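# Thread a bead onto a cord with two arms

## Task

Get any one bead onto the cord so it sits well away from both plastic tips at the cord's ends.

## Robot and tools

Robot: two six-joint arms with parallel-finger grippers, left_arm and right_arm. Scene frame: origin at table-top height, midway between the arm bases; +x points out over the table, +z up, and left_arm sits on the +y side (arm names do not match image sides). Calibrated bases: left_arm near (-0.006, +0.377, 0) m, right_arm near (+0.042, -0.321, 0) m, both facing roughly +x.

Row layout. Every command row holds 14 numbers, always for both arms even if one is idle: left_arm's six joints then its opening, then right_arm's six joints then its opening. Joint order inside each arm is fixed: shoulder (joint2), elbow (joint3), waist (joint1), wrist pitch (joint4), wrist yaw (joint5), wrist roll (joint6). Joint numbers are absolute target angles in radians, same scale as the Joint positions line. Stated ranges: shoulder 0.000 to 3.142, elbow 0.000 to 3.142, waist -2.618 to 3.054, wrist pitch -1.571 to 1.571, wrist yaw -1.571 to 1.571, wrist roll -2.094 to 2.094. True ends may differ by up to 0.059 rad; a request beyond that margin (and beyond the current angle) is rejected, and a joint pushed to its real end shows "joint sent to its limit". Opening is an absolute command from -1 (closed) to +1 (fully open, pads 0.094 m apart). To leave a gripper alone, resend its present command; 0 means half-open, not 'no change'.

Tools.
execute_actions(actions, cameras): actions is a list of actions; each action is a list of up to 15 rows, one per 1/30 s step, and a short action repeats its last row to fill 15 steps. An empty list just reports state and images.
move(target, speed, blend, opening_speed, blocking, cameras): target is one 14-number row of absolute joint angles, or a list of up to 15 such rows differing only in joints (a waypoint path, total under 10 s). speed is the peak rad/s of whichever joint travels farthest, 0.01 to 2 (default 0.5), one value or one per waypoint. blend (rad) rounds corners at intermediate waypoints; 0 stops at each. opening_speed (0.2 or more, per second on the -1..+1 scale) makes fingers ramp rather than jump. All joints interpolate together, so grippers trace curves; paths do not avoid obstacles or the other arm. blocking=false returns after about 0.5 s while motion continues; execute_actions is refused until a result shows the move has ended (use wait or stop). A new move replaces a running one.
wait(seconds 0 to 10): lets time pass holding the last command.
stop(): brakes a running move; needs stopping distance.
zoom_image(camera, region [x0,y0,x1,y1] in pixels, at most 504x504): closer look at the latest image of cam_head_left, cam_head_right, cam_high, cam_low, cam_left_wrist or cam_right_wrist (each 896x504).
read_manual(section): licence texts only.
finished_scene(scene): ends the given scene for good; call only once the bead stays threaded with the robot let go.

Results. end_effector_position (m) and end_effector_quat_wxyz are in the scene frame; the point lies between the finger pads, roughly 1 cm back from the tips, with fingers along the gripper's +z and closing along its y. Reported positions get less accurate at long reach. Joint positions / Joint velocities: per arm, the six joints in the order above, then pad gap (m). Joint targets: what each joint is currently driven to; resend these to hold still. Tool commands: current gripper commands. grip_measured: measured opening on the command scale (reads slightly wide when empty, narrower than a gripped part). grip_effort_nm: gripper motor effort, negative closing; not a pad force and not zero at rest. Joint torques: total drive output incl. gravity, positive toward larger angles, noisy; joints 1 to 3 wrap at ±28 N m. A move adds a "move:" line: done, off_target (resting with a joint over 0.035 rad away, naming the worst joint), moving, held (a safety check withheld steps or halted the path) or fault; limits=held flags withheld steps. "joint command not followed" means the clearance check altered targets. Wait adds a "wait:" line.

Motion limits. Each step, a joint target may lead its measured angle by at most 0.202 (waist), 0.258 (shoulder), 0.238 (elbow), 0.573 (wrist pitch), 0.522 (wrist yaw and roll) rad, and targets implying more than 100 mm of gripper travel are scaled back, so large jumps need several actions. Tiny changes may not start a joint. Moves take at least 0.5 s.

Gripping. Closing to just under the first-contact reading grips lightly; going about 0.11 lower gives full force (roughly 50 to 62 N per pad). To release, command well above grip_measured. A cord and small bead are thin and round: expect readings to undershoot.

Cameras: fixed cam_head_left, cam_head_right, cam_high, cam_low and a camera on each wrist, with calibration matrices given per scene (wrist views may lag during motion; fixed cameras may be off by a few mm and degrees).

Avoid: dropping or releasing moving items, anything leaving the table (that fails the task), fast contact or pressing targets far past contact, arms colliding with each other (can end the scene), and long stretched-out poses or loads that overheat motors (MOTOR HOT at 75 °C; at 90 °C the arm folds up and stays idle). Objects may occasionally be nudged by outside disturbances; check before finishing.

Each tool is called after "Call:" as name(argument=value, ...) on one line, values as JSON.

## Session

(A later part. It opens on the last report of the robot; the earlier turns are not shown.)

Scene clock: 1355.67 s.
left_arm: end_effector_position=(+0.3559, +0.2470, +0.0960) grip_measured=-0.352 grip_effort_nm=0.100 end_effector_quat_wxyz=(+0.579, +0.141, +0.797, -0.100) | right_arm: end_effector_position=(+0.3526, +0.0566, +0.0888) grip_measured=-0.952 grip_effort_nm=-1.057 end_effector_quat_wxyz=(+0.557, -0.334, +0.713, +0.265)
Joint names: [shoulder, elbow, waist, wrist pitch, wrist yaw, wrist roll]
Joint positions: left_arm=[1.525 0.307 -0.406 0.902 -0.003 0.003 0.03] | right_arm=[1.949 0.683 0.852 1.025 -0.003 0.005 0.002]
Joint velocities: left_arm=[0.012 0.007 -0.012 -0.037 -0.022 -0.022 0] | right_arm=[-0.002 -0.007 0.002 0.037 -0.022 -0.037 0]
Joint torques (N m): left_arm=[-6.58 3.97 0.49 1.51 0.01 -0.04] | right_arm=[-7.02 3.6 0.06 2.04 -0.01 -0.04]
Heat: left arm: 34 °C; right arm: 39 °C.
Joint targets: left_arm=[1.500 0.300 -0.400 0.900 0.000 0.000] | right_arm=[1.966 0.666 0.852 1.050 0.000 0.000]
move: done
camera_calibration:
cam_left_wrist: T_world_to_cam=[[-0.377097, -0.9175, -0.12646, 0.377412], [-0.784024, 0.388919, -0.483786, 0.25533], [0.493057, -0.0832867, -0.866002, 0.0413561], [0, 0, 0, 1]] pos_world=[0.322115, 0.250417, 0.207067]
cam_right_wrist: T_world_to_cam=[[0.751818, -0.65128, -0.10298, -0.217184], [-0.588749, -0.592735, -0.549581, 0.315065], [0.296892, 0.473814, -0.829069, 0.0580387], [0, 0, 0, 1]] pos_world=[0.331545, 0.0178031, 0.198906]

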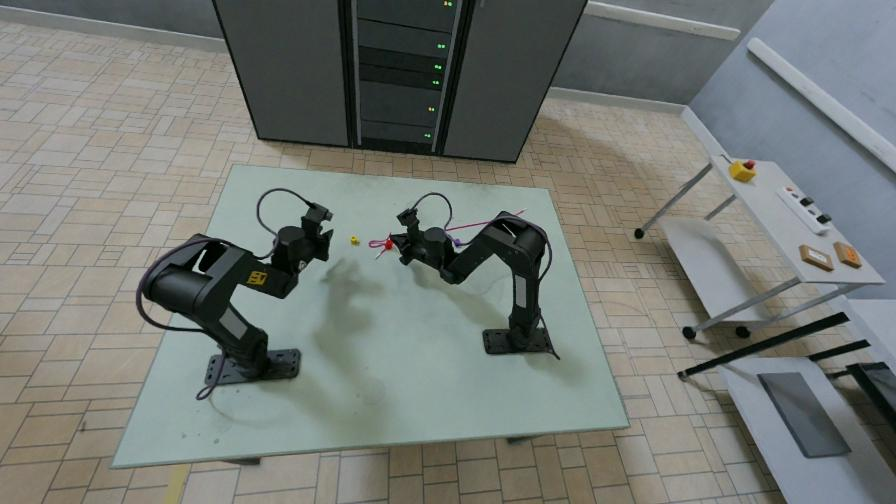

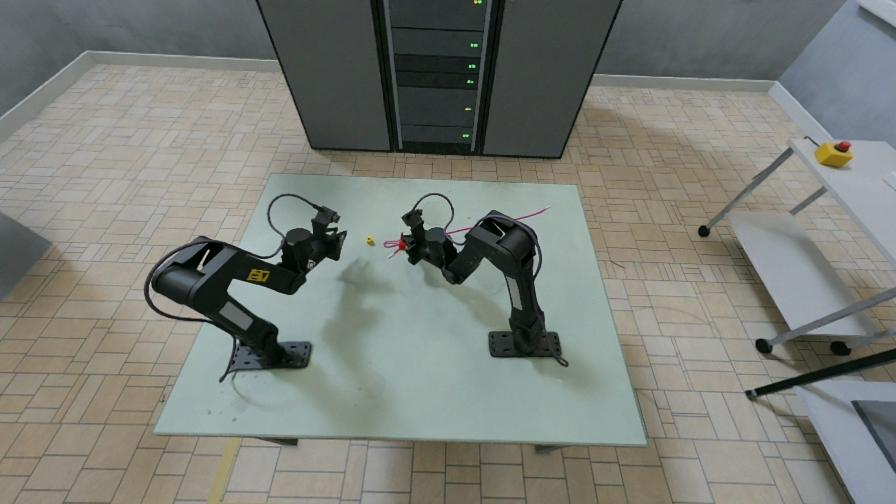

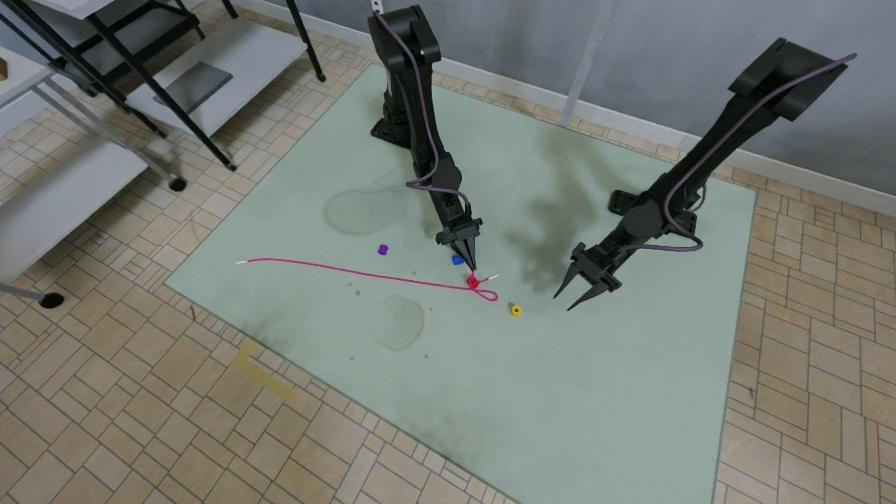

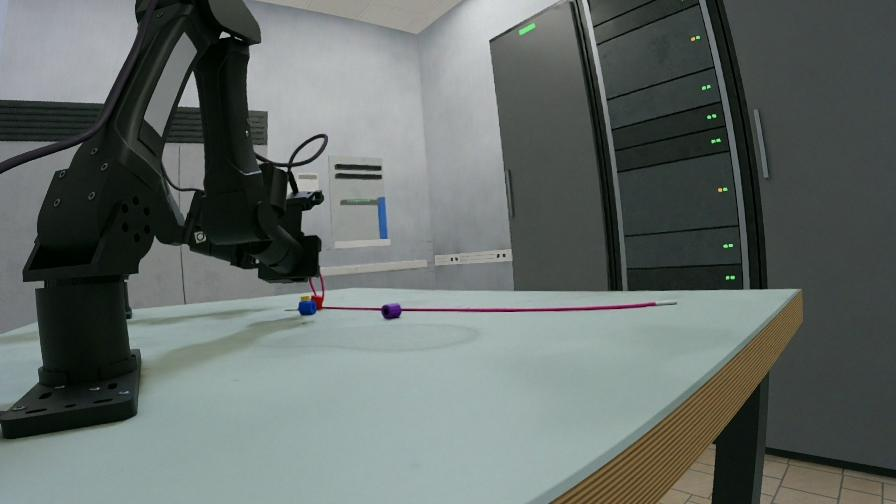

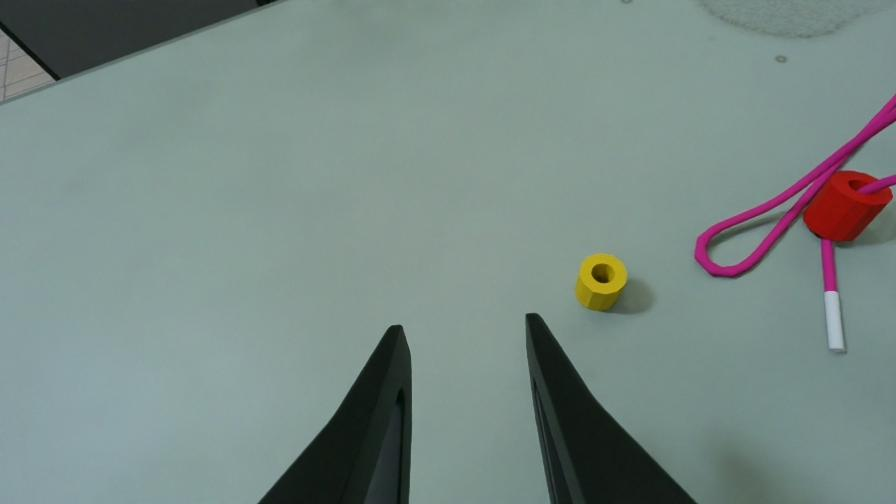

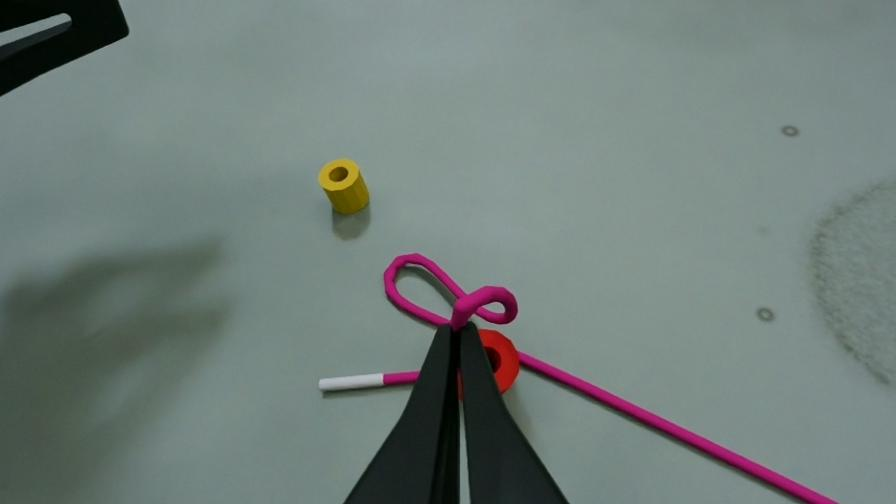

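Call:
move(target=[1.5,0.3,-0.4,0.9,0,0,-0.35,2.122,0.66,0.852,1.21,0,0,-1], speed=0.1, cameras=["cam_right_wrist"])

Call:
move(target=[1.5,0.3,-0.4,0.9,0,0,-0.35,2.122,0.66,0.852,1.21,0,0,-0.6], opening_speed=0.2)

Scene clock: 1380.77 s.
left_arm: end_effector_position=(+0.3558, +0.2470, +0.0957) grip_measured=-0.352 grip_effort_nm=0.100 end_effector_quat_wxyz=(+0.578, +0.141, +0.797, -0.100) | right_arm: end_effector_position=(+0.3537, +0.0579, +0.0583) grip_measured=-0.952 grip_effort_nm=-1.057 end_effector_quat_wxyz=(+0.564, -0.332, +0.707, +0.268)
Joint names: [shoulder, elbow, waist, wrist pitch, wrist yaw, wrist roll]
Joint positions: left_arm=[1.525 0.307 -0.406 0.901 -0.003 0.003 0.03] | right_arm=[2.099 0.677 0.852 1.198 -0.003 0.004 0.002]
Joint velocities: left_arm=[-0.007 -0.007 -0.002 -0.022 -0.022 -0.007 0] | right_arm=[-0.007 -0.007 -0.007 -0.037 0.037 0.007 0]
Joint torques (N m): left_arm=[-6.58 3.99 0.49 1.55 0.01 -0.04] | right_arm=[-7.02 2.7 0.05 1.91 0 -0.05]
Heat: left arm: 34 °C; right arm: 38 °C.
Joint targets: left_arm=[1.500 0.300 -0.400 0.900 0.000 0.000] | right_arm=[2.122 0.660 0.852 1.210 0.000 0.000]
move: done
camera_calibration:
cam_right_wrist: T_world_to_cam=[[0.753107, -0.649786, -0.102997, -0.220828], [-0.58203, -0.58506, -0.564753, 0.297763], [0.306709, 0.485267, -0.818808, 0.0270963], [0, 0, 0, 1]] pos_world=[0.331304, 0.0175694, 0.167605]
Images, in order (width x height): cam_right_wrist 896x504.

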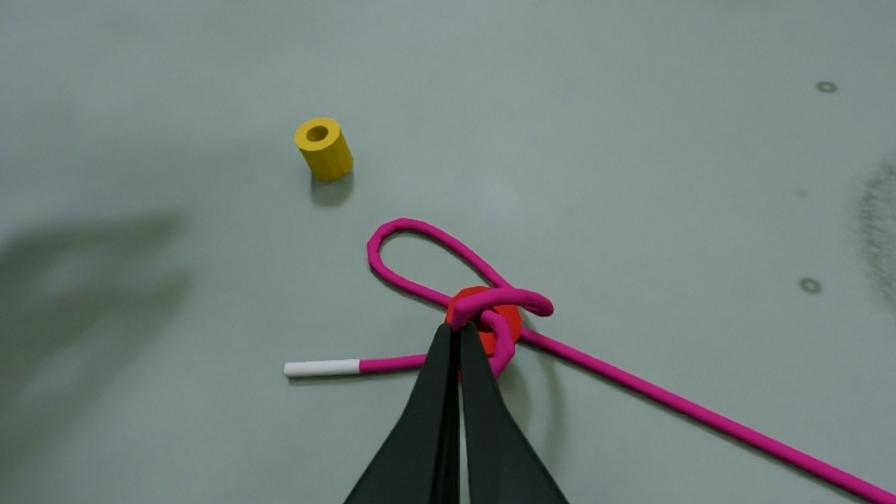

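Scene clock: 1382.97 s.
left_arm: end_effector_position=(+0.3558, +0.2470, +0.0957) grip_measured=-0.352 grip_effort_nm=0.095 end_effector_quat_wxyz=(+0.578, +0.141, +0.797, -0.100) | right_arm: end_effector_position=(+0.3537, +0.0579, +0.0586) grip_measured=-0.603 grip_effort_nm=0.139 end_effector_quat_wxyz=(+0.564, -0.332, +0.707, +0.268)
Joint names: [shoulder, elbow, waist, wrist pitch, wrist yaw, wrist roll]
Joint positions: left_arm=[1.525 0.307 -0.406 0.901 -0.003 0.003 0.03] | right_arm=[2.099 0.677 0.852 1.2 -0.003 0.004 0.019]
Joint velocities: left_arm=[-0.012 -0.007 0.007 -0.007 -0.051 0.007 -0.001] | right_arm=[-0.012 -0.002 -0.007 -0.007 0.037 0.022 -0.001]
Joint torques (N m): left_arm=[-6.56 3.99 0.49 1.54 0.02 -0.04] | right_arm=[-7.09 2.81 -0.02 1.88 0.01 -0.04]
Heat: left arm: 34 °C; right arm: 37 °C.
Joint targets: left_arm=[1.500 0.300 -0.400 0.900 0.000 0.000] | right_arm=[2.122 0.660 0.852 1.210 0.000 0.000]
move: done
camera_calibration:
cam_left_wrist: T_world_to_cam=[[-0.377233, -0.91745, -0.126415, 0.377406], [-0.784543, 0.389108, -0.482791, 0.255165], [0.492125, -0.082947, -0.866564, 0.041467], [0, 0, 0, 1]] pos_world=[0.322151, 0.250404, 0.206835]
cam_right_wrist: T_world_to_cam=[[0.753207, -0.649664, -0.103028, -0.220838], [-0.58148, -0.584395, -0.566006, 0.297831], [0.307505, 0.486229, -0.817938, 0.0268928], [0, 0, 0, 1]] pos_world=[0.33125, 0.0175041, 0.167818]

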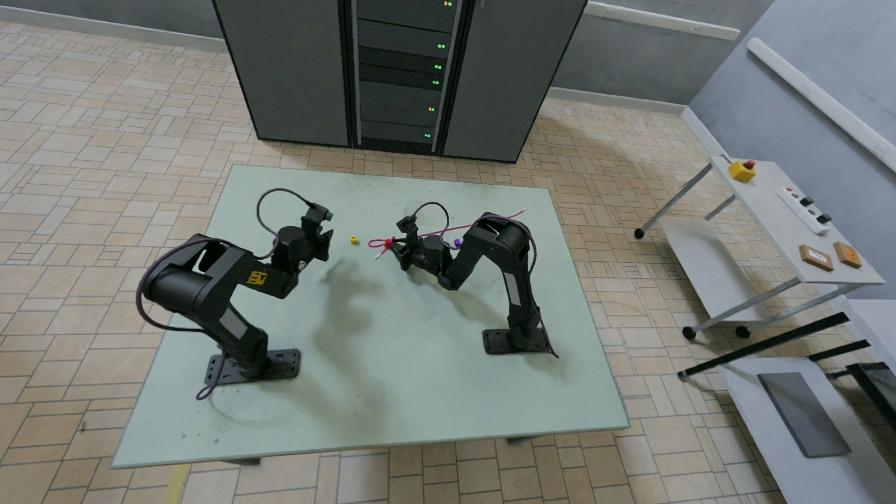

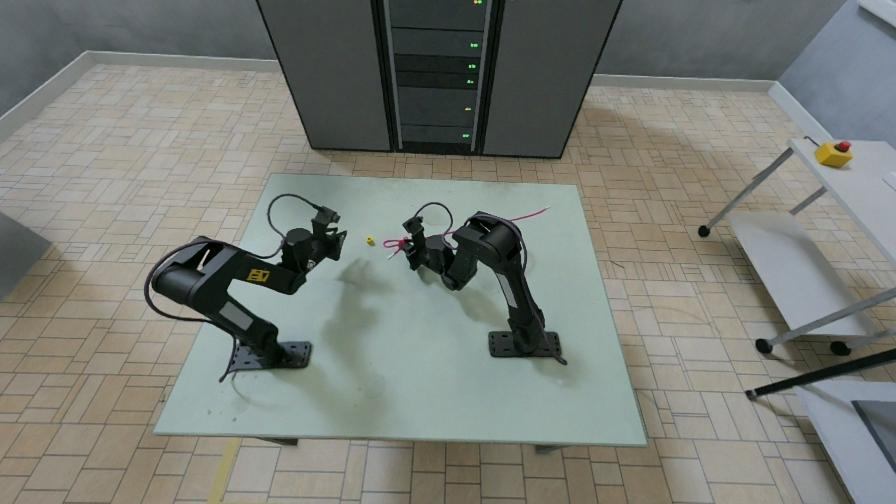

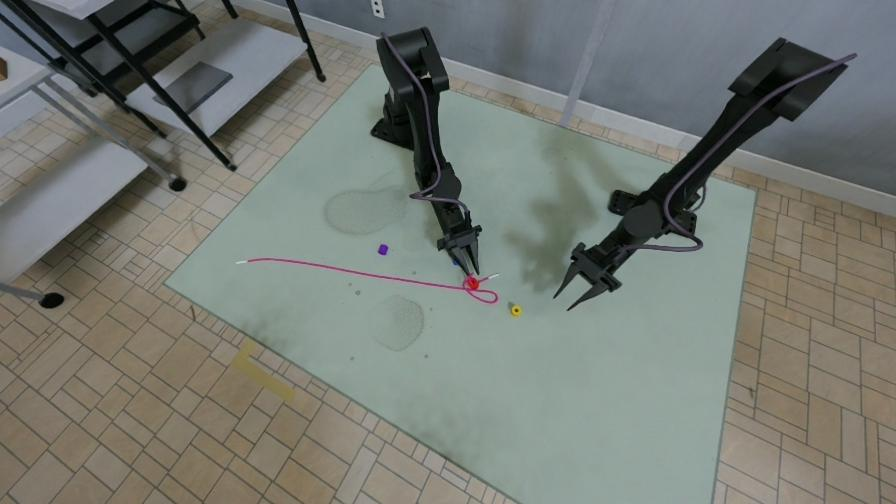

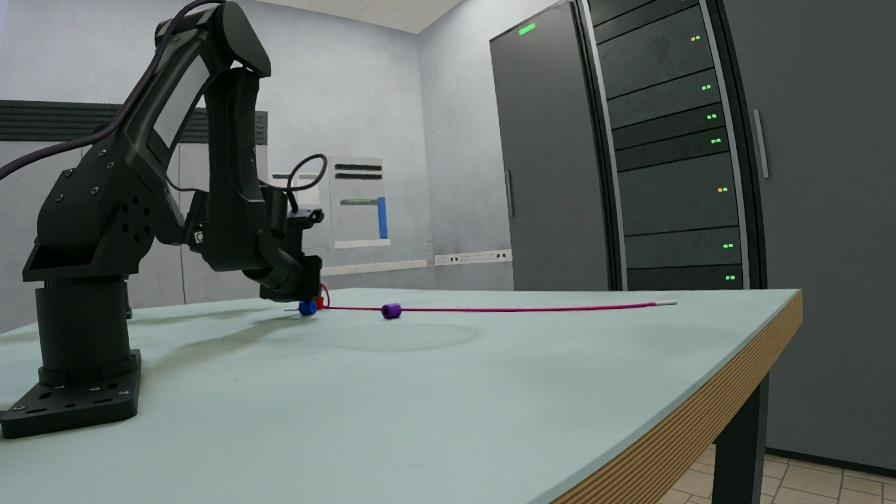

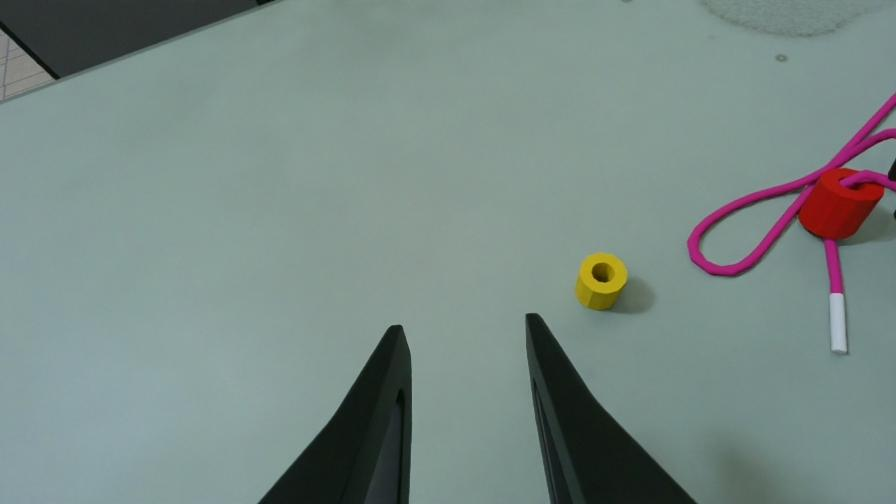

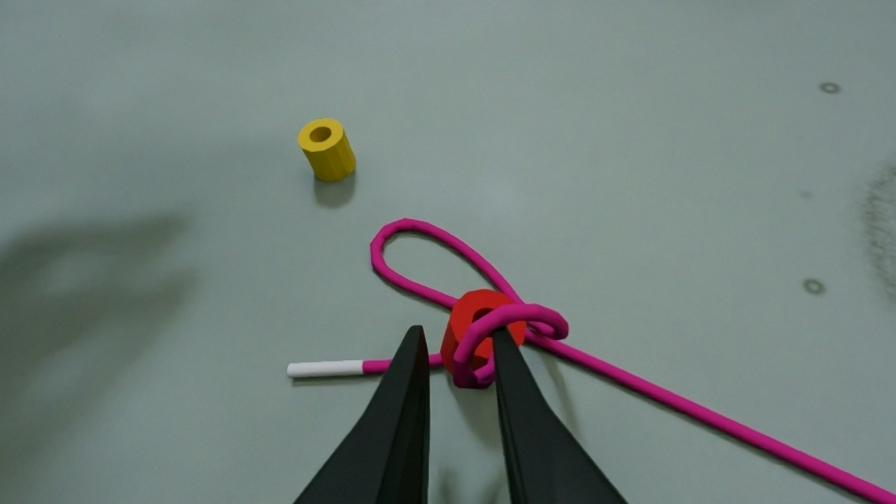

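Call:
move(target=[[1.5,0.3,-0.4,0.9,0,0,-0.35,1.868,0.429,0.852,1.189,0,0,-0.6],[1.4,0.4,0.3,0.8,0,0,-0.35,1.4,0.3,0.3,0.9,0,0,-0.6]], speed=[0.2, 0.6], cameras=["cam_low"])

Call:
move(target=[2.101,1.855,-0.74,-1.154,0,0,-0.45,1.4,0.3,0.3,0.9,0,0,-0.6], speed=0.7)

Call:
zoom_image(camera="cam_high", region=[420, 200, 560, 320])

Scene clock: 1413.93 s.
left_arm: end_effector_position=(+0.3655, +0.5153, +0.1350) grip_measured=-0.352 grip_effort_nm=0.100 end_effector_quat_wxyz=(+0.603, -0.138, +0.778, +0.109) | right_arm: end_effector_position=(+0.4089, -0.1930, +0.1407) grip_measured=-0.603 grip_effort_nm=0.134 end_effector_quat_wxyz=(+0.627, -0.128, +0.761, +0.107)
Joint names: [shoulder, elbow, waist, wrist pitch, wrist yaw, wrist roll]
Joint positions: left_arm=[1.428 0.375 0.295 0.802 -0.002 0.003 0.03] | right_arm=[1.422 0.32 0.306 0.91 -0.001 0.002 0.019]
Joint velocities: left_arm=[-0.002 0.002 -0.002 0.11 0.007 0.051 -0.001] | right_arm=[0.002 -0.007 -0.007 -0.051 0.066 -0.037 0]
Joint torques (N m): left_arm=[-6.68 7.1 0.4 1.56 -0.01 -0.04] | right_arm=[-5.94 4.14 -0.57 1.71 0 -0.01]
Heat: left arm: 33 °C; right arm: 36 °C.
Joint targets: left_arm=[1.400 0.400 0.300 0.800 0.000 0.000] | right_arm=[1.400 0.300 0.300 0.900 0.000 0.000]
move: done
Images, in order (width x height): cam_low 896x504.

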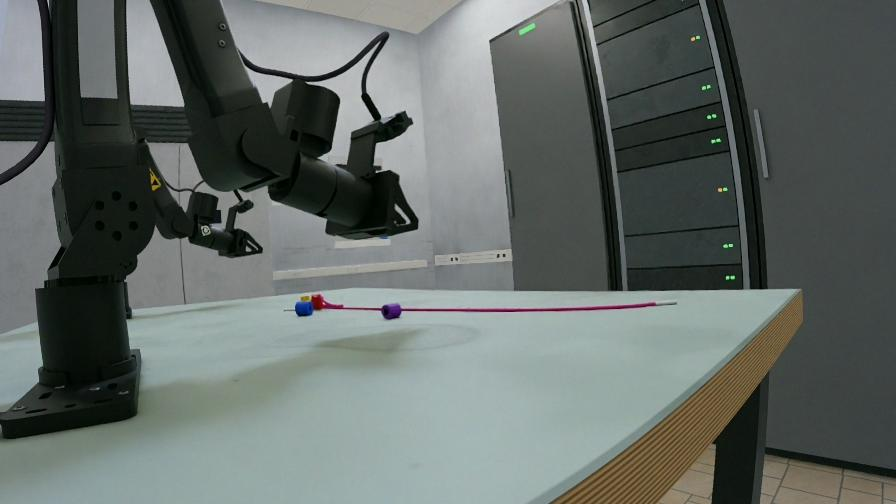

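Scene clock: 1417.53 s.
left_arm: end_effector_position=(+0.3361, +0.0976, +0.1011) grip_measured=-0.448 grip_effort_nm=-0.095 end_effector_quat_wxyz=(+0.080, +0.337, +0.938, -0.028) | right_arm: end_effector_position=(+0.4088, -0.1930, +0.1405) grip_measured=-0.603 grip_effort_nm=0.134 end_effector_quat_wxyz=(+0.627, -0.128, +0.761, +0.107)
Joint names: [shoulder, elbow, waist, wrist pitch, wrist yaw, wrist roll]
Joint positions: left_arm=[2.078 1.825 -0.744 -1.148 0 0.003 0.026] | right_arm=[1.422 0.32 0.306 0.91 -0.001 0.002 0.019]
Joint velocities: left_arm=[0.007 0.002 -0.007 0.007 0.007 -0.007 0] | right_arm=[-0.012 -0.007 0.007 -0.022 -0.022 -0.051 0]
Joint torques (N m): left_arm=[-8.83 7.88 0.29 0.53 -0.02 -0.04] | right_arm=[-5.85 4.19 -0.57 1.68 0.01 -0.01]
Heat: left arm: 33 °C; right arm: 36 °C.
Joint targets: left_arm=[2.101 1.855 -0.740 -1.154 0.000 0.000] | right_arm=[1.400 0.300 0.300 0.900 0.000 0.000]
move: done
camera_calibration:
cam_left_wrist: T_world_to_cam=[[-0.72991, -0.683243, -0.0202573, 0.318455], [-0.581616, 0.605226, 0.54353, 0.107342], [-0.359103, 0.40851, -0.839145, 0.278771], [0, 0, 0, 1]] pos_world=[0.394983, 0.0387355, 0.182037]
cam_right_wrist: T_world_to_cam=[[0.307891, -0.94601, -0.101332, -0.292329], [-0.784615, -0.192226, -0.589431, 0.391611], [0.538129, 0.260987, -0.801438, 0.0588545], [0, 0, 0, 1]] pos_world=[0.365598, -0.216628, 0.248374]

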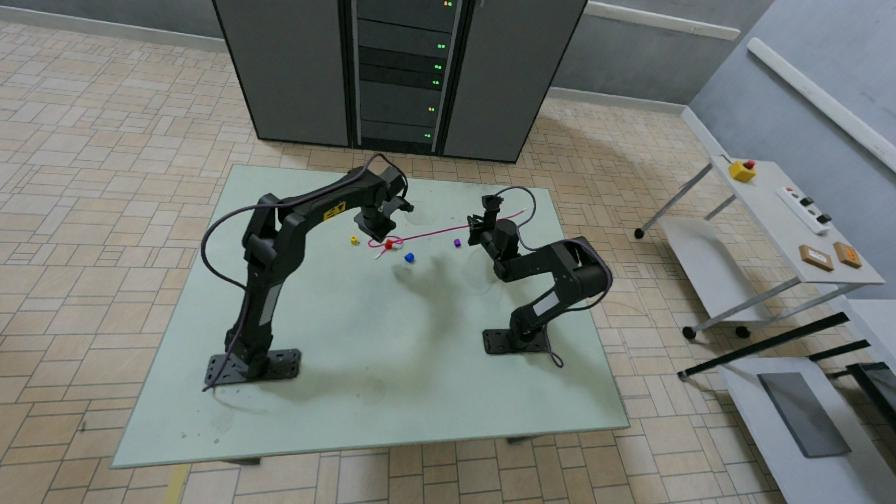

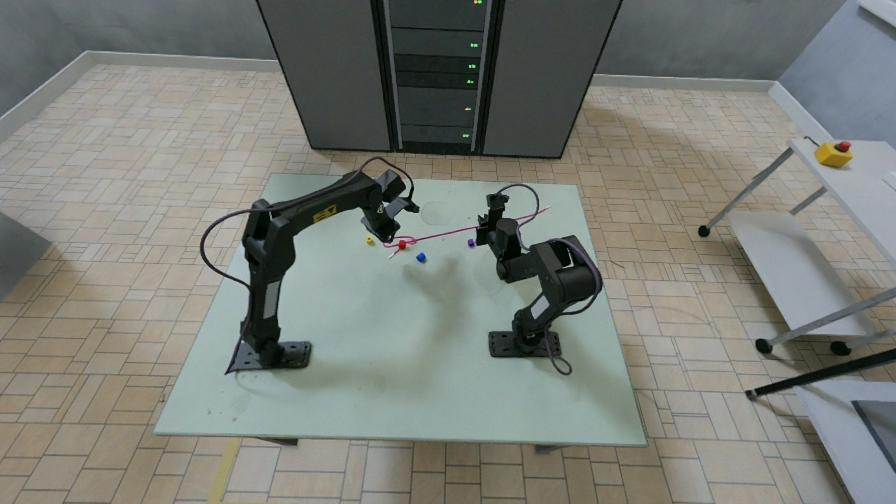

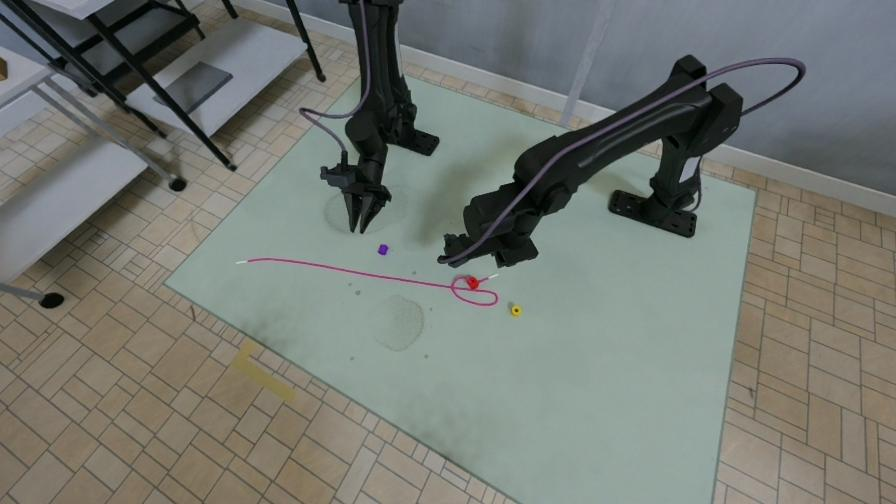

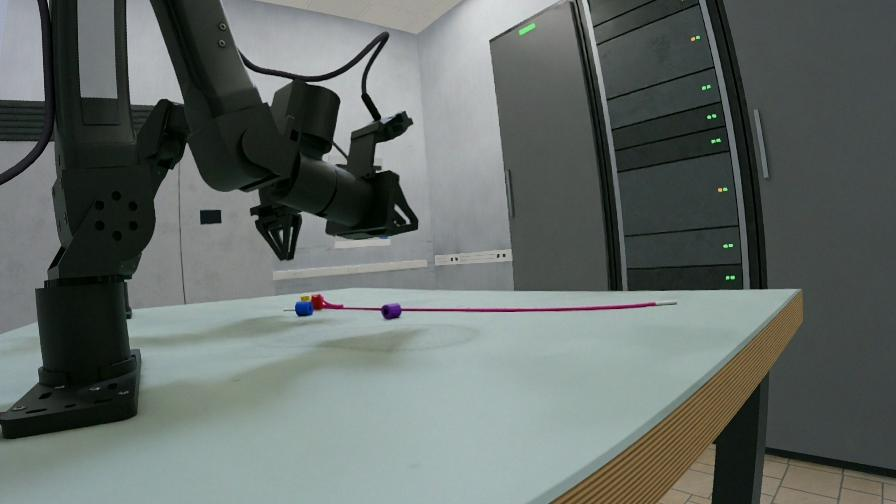

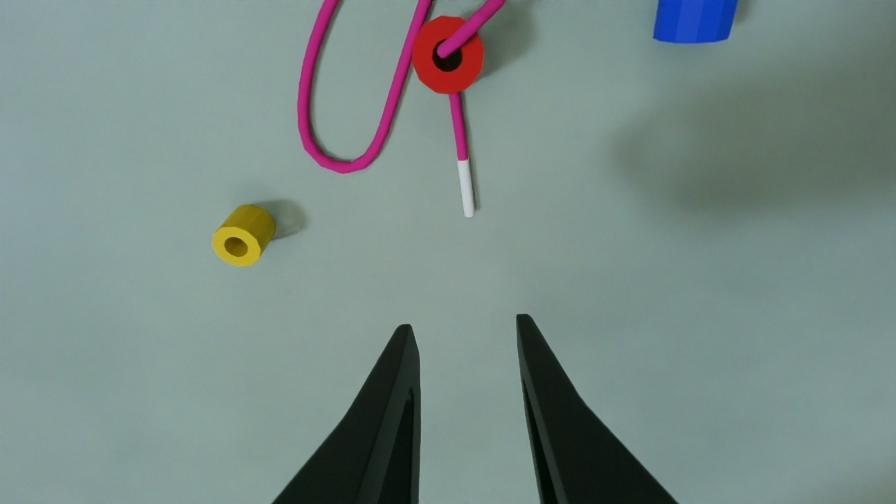

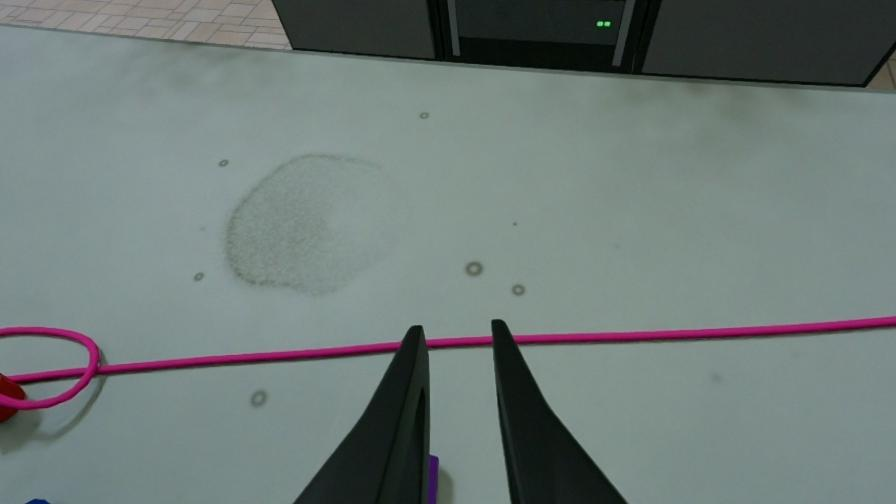

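Scaled by 3.600 from the camera's 896x504 image, which has a finer 1280x720 frame.

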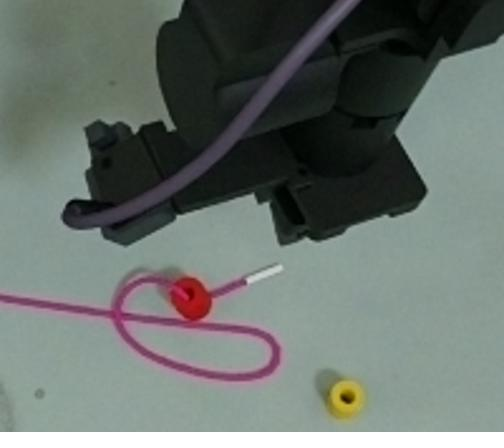

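Call:
move(target=[2.147,1.59,-0.745,-0.84,0,0,-0.6,1.4,0.3,0.3,0.9,0,0,-0.6], speed=0.2, cameras=["cam_left_wrist","cam_low"])

Call:
zoom_image(camera="cam_low", region=[240, 240, 360, 330])

Scene clock: 1435.67 s.
left_arm: end_effector_position=(+0.3384, +0.0957, +0.0252) grip_measured=-0.598 grip_effort_nm=-0.100 end_effector_quat_wxyz=(+0.085, +0.337, +0.937, -0.030) | right_arm: end_effector_position=(+0.4088, -0.1930, +0.1405) grip_measured=-0.603 grip_effort_nm=0.134 end_effector_quat_wxyz=(+0.627, -0.128, +0.761, +0.107)
Joint names: [shoulder, elbow, waist, wrist pitch, wrist yaw, wrist roll]
Joint positions: left_arm=[2.128 1.594 -0.744 -0.857 0 0.003 0.019] | right_arm=[1.422 0.32 0.306 0.91 -0.001 0.002 0.019]
Joint velocities: left_arm=[-0.017 -0.002 0.002 0.051 0.022 0.007 0] | right_arm=[-0.012 -0.012 -0.002 -0.051 0.095 -0.066 -0.001]
Joint torques (N m): left_arm=[-9.33 5.14 -0.1 0.73 -0.01 -0.04] | right_arm=[-5.91 4.16 -0.51 1.71 0.01 -0.02]
Heat: left arm: 31 °C; right arm: 35 °C.
Joint targets: left_arm=[2.147 1.590 -0.745 -0.840 0.000 0.000] | right_arm=[1.400 0.300 0.300 0.900 0.000 0.000]
move: done
camera_calibration:
cam_left_wrist: T_world_to_cam=[[-0.729737, -0.683385, -0.0216519, 0.317302], [-0.586066, 0.608879, 0.534596, 0.152487], [-0.352152, 0.402804, -0.84483, 0.215044], [0, 0, 0, 1]] pos_world=[0.396643, 0.0373729, 0.107027]
Images, in order (width x height): cam_low 896x504, cam_left_wrist 896x504.

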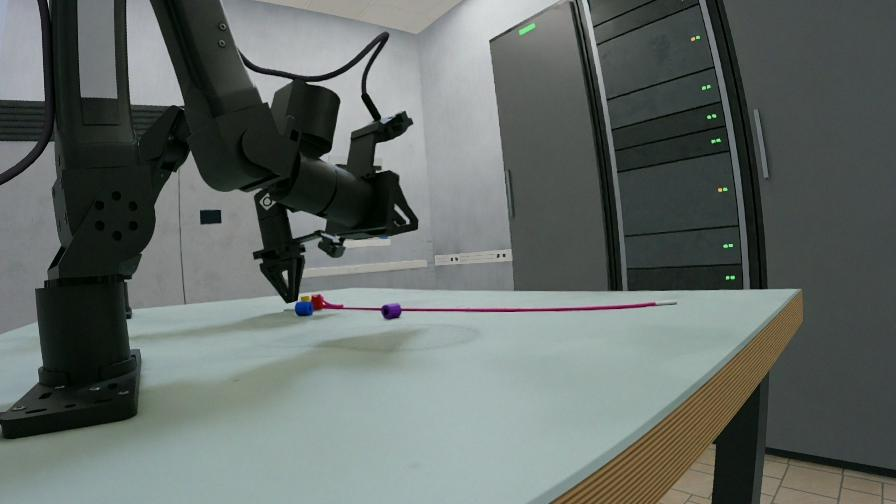

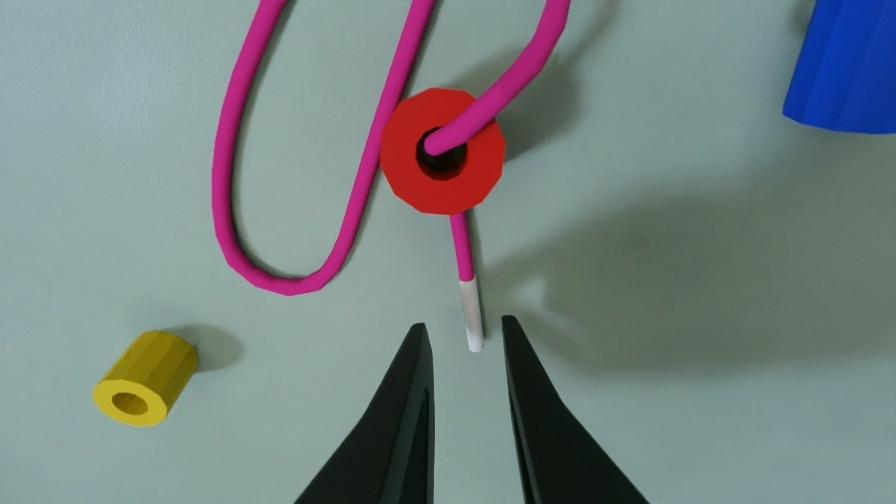

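Scaled by 4.200 from the camera's 896x504 image, which has a finer 1280x720 frame.

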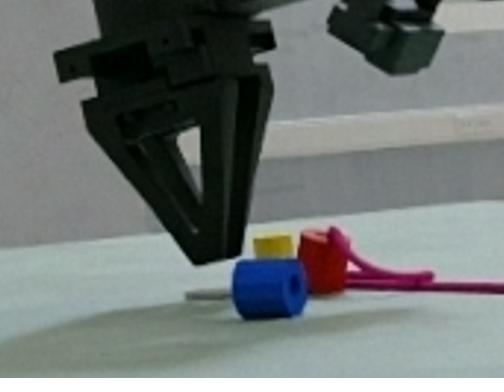

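Call:
move(target=[2.155,1.555,-0.745,-0.797,0,0,-0.6,1.4,0.3,0.3,0.9,0,0,-0.6], speed=0.05, cameras=["cam_left_wrist","cam_low"])

Call:
zoom_image(camera="cam_low", region=[240, 240, 360, 330])

Scene clock: 1447.17 s.
left_arm: end_effector_position=(+0.3375, +0.0964, +0.0149) grip_measured=-0.598 grip_effort_nm=-0.095 end_effector_quat_wxyz=(+0.086, +0.337, +0.937, -0.031) | right_arm: end_effector_position=(+0.4088, -0.1930, +0.1404) grip_measured=-0.603 grip_effort_nm=0.134 end_effector_quat_wxyz=(+0.627, -0.128, +0.761, +0.107)
Joint names: [shoulder, elbow, waist, wrist pitch, wrist yaw, wrist roll]
Joint positions: left_arm=[2.134 1.56 -0.744 -0.814 0 0.003 0.019] | right_arm=[1.422 0.32 0.306 0.909 -0.001 0.002 0.019]
Joint velocities: left_arm=[0.007 -0.002 0.002 -0.051 0.051 0.037 0.001] | right_arm=[0.007 -0.017 -0.027 0.095 0.007 0.037 -0.001]
Joint torques (N m): left_arm=[-9.14 4.97 -0.1 0.73 -0.01 -0.04] | right_arm=[-5.94 4.16 -0.54 1.7 0 0]
Heat: left arm: 30 °C; right arm: 35 °C.
Joint targets: left_arm=[2.155 1.555 -0.745 -0.797 0.000 0.000] | right_arm=[1.400 0.300 0.300 0.900 0.000 0.000]
move: done
camera_calibration:
cam_left_wrist: T_world_to_cam=[[-0.729692, -0.683422, -0.0220001, 0.316928], [-0.587167, 0.609783, 0.532353, 0.157411], [-0.350407, 0.401371, -0.846237, 0.205293], [0, 0, 0, 1]] pos_world=[0.395623, 0.0382103, 0.0969003]
Images, in order (width x height): cam_low 896x504, cam_left_wrist 896x504.

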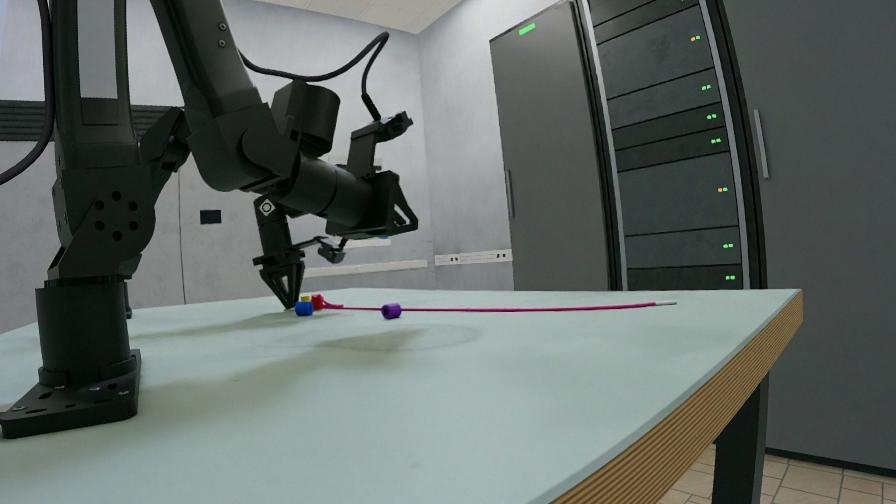

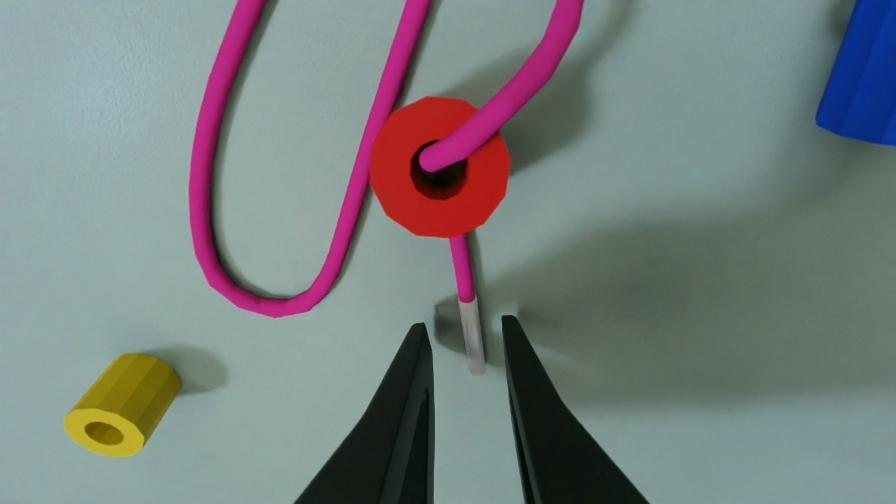

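Scaled by 4.200 from the camera's 896x504 image, which has a finer 1280x720 frame.

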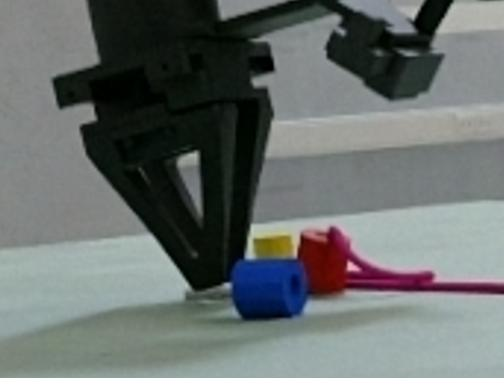

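Call:
move(target=[2.158,1.54,-0.745,-0.78,0,0,-0.6,1.4,0.3,0.3,0.9,0,0,-0.6], speed=0.05, cameras=["cam_left_wrist"])

Call:
move(target=[2.158,1.54,-0.745,-0.78,0,0,-1,1.4,0.3,0.3,0.9,0,0,-0.6], opening_speed=0.3, cameras=["cam_left_wrist"])

Scene clock: 1453.33 s.
left_arm: end_effector_position=(+0.3372, +0.0967, +0.0116) grip_measured=-0.598 grip_effort_nm=-0.100 end_effector_quat_wxyz=(+0.087, +0.337, +0.937, -0.031) | right_arm: end_effector_position=(+0.4088, -0.1930, +0.1404) grip_measured=-0.603 grip_effort_nm=0.129 end_effector_quat_wxyz=(+0.627, -0.128, +0.761, +0.107)
Joint names: [shoulder, elbow, waist, wrist pitch, wrist yaw, wrist roll]
Joint positions: left_arm=[2.134 1.545 -0.744 -0.796 0 0.003 0.019] | right_arm=[1.422 0.32 0.306 0.909 -0.001 0.002 0.019]
Joint velocities: left_arm=[0.007 -0.012 0.007 0.037 0.007 0.037 0] | right_arm=[0.002 -0.002 -0.012 0.022 0.051 -0.007 -0.001]
Joint torques (N m): left_arm=[-8.87 4.92 -0.1 0.74 -0.01 -0.05] | right_arm=[-5.91 4.16 -0.58 1.7 0 -0.01]
Heat: left arm: 30 °C; right arm: 35 °C.
Joint targets: left_arm=[2.158 1.540 -0.745 -0.780 0.000 0.000] | right_arm=[1.400 0.300 0.300 0.900 0.000 0.000]
move: done
camera_calibration:
cam_left_wrist: T_world_to_cam=[[-0.729639, -0.683465, -0.022398, 0.316784], [-0.58842, 0.610811, 0.529785, 0.159123], [-0.348409, 0.399731, -0.847836, 0.201747], [0, 0, 0, 1]] pos_world=[0.39506, 0.0386723, 0.0938423]
Images, in order (width x height): cam_left_wrist 896x504.

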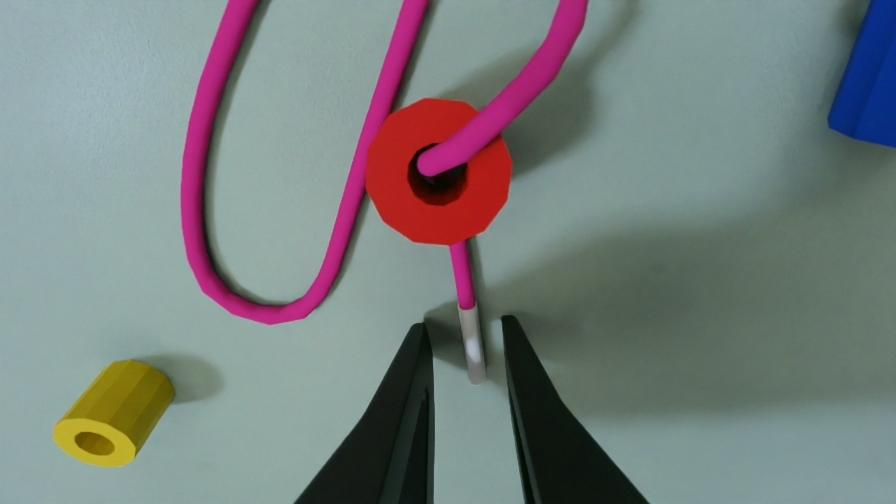

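Scene clock: 1454.90 s.
left_arm: end_effector_position=(+0.3373, +0.0966, +0.0116) grip_measured=-0.964 grip_effort_nm=-0.974 end_effector_quat_wxyz=(+0.088, +0.337, +0.937, -0.031) | right_arm: end_effector_position=(+0.4088, -0.1930, +0.1404) grip_measured=-0.603 grip_effort_nm=0.129 end_effector_quat_wxyz=(+0.627, -0.128, +0.761, +0.107)
Joint names: [shoulder, elbow, waist, wrist pitch, wrist yaw, wrist roll]
Joint positions: left_arm=[2.134 1.545 -0.744 -0.796 0 0.003 0.002] | right_arm=[1.422 0.32 0.306 0.909 -0.001 0.002 0.019]
Joint velocities: left_arm=[0.002 -0.012 0.002 -0.037 0.037 0.022 -0.001] | right_arm=[0.022 -0.012 -0.012 0.022 0.037 -0.022 0]
Joint torques (N m): left_arm=[-8.85 5 -0.12 0.73 -0.01 -0.05] | right_arm=[-5.97 4.12 -0.51 1.72 -0.01 -0.03]
Heat: left arm: 30 °C; right arm: 35 °C.
Joint targets: left_arm=[2.158 1.540 -0.745 -0.780 0.000 0.000] | right_arm=[1.400 0.300 0.300 0.900 0.000 0.000]
move: done
camera_calibration:
cam_left_wrist: T_world_to_cam=[[-0.729626, -0.683476, -0.0224974, 0.316807], [-0.588732, 0.611067, 0.529142, 0.15935], [-0.347909, 0.399321, -0.848235, 0.201749], [0, 0, 0, 1]] pos_world=[0.395155, 0.0385938, 0.0939395]
Images, in order (width x height): cam_left_wrist 896x504.

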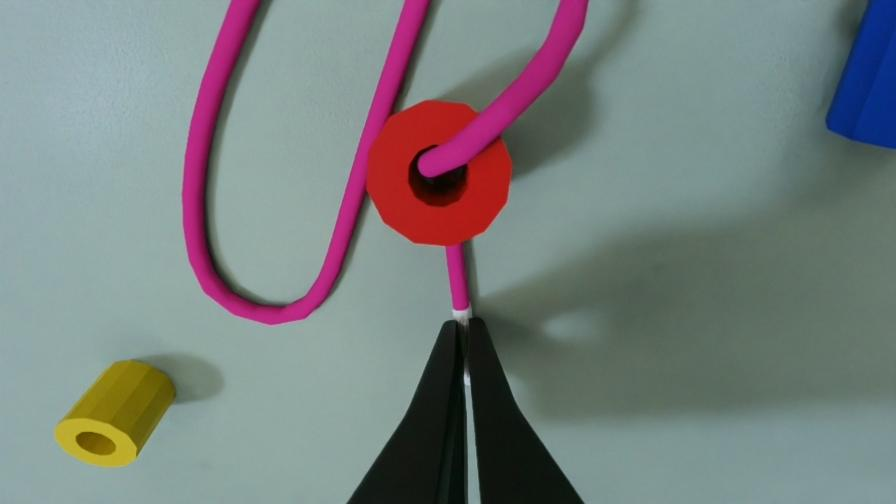

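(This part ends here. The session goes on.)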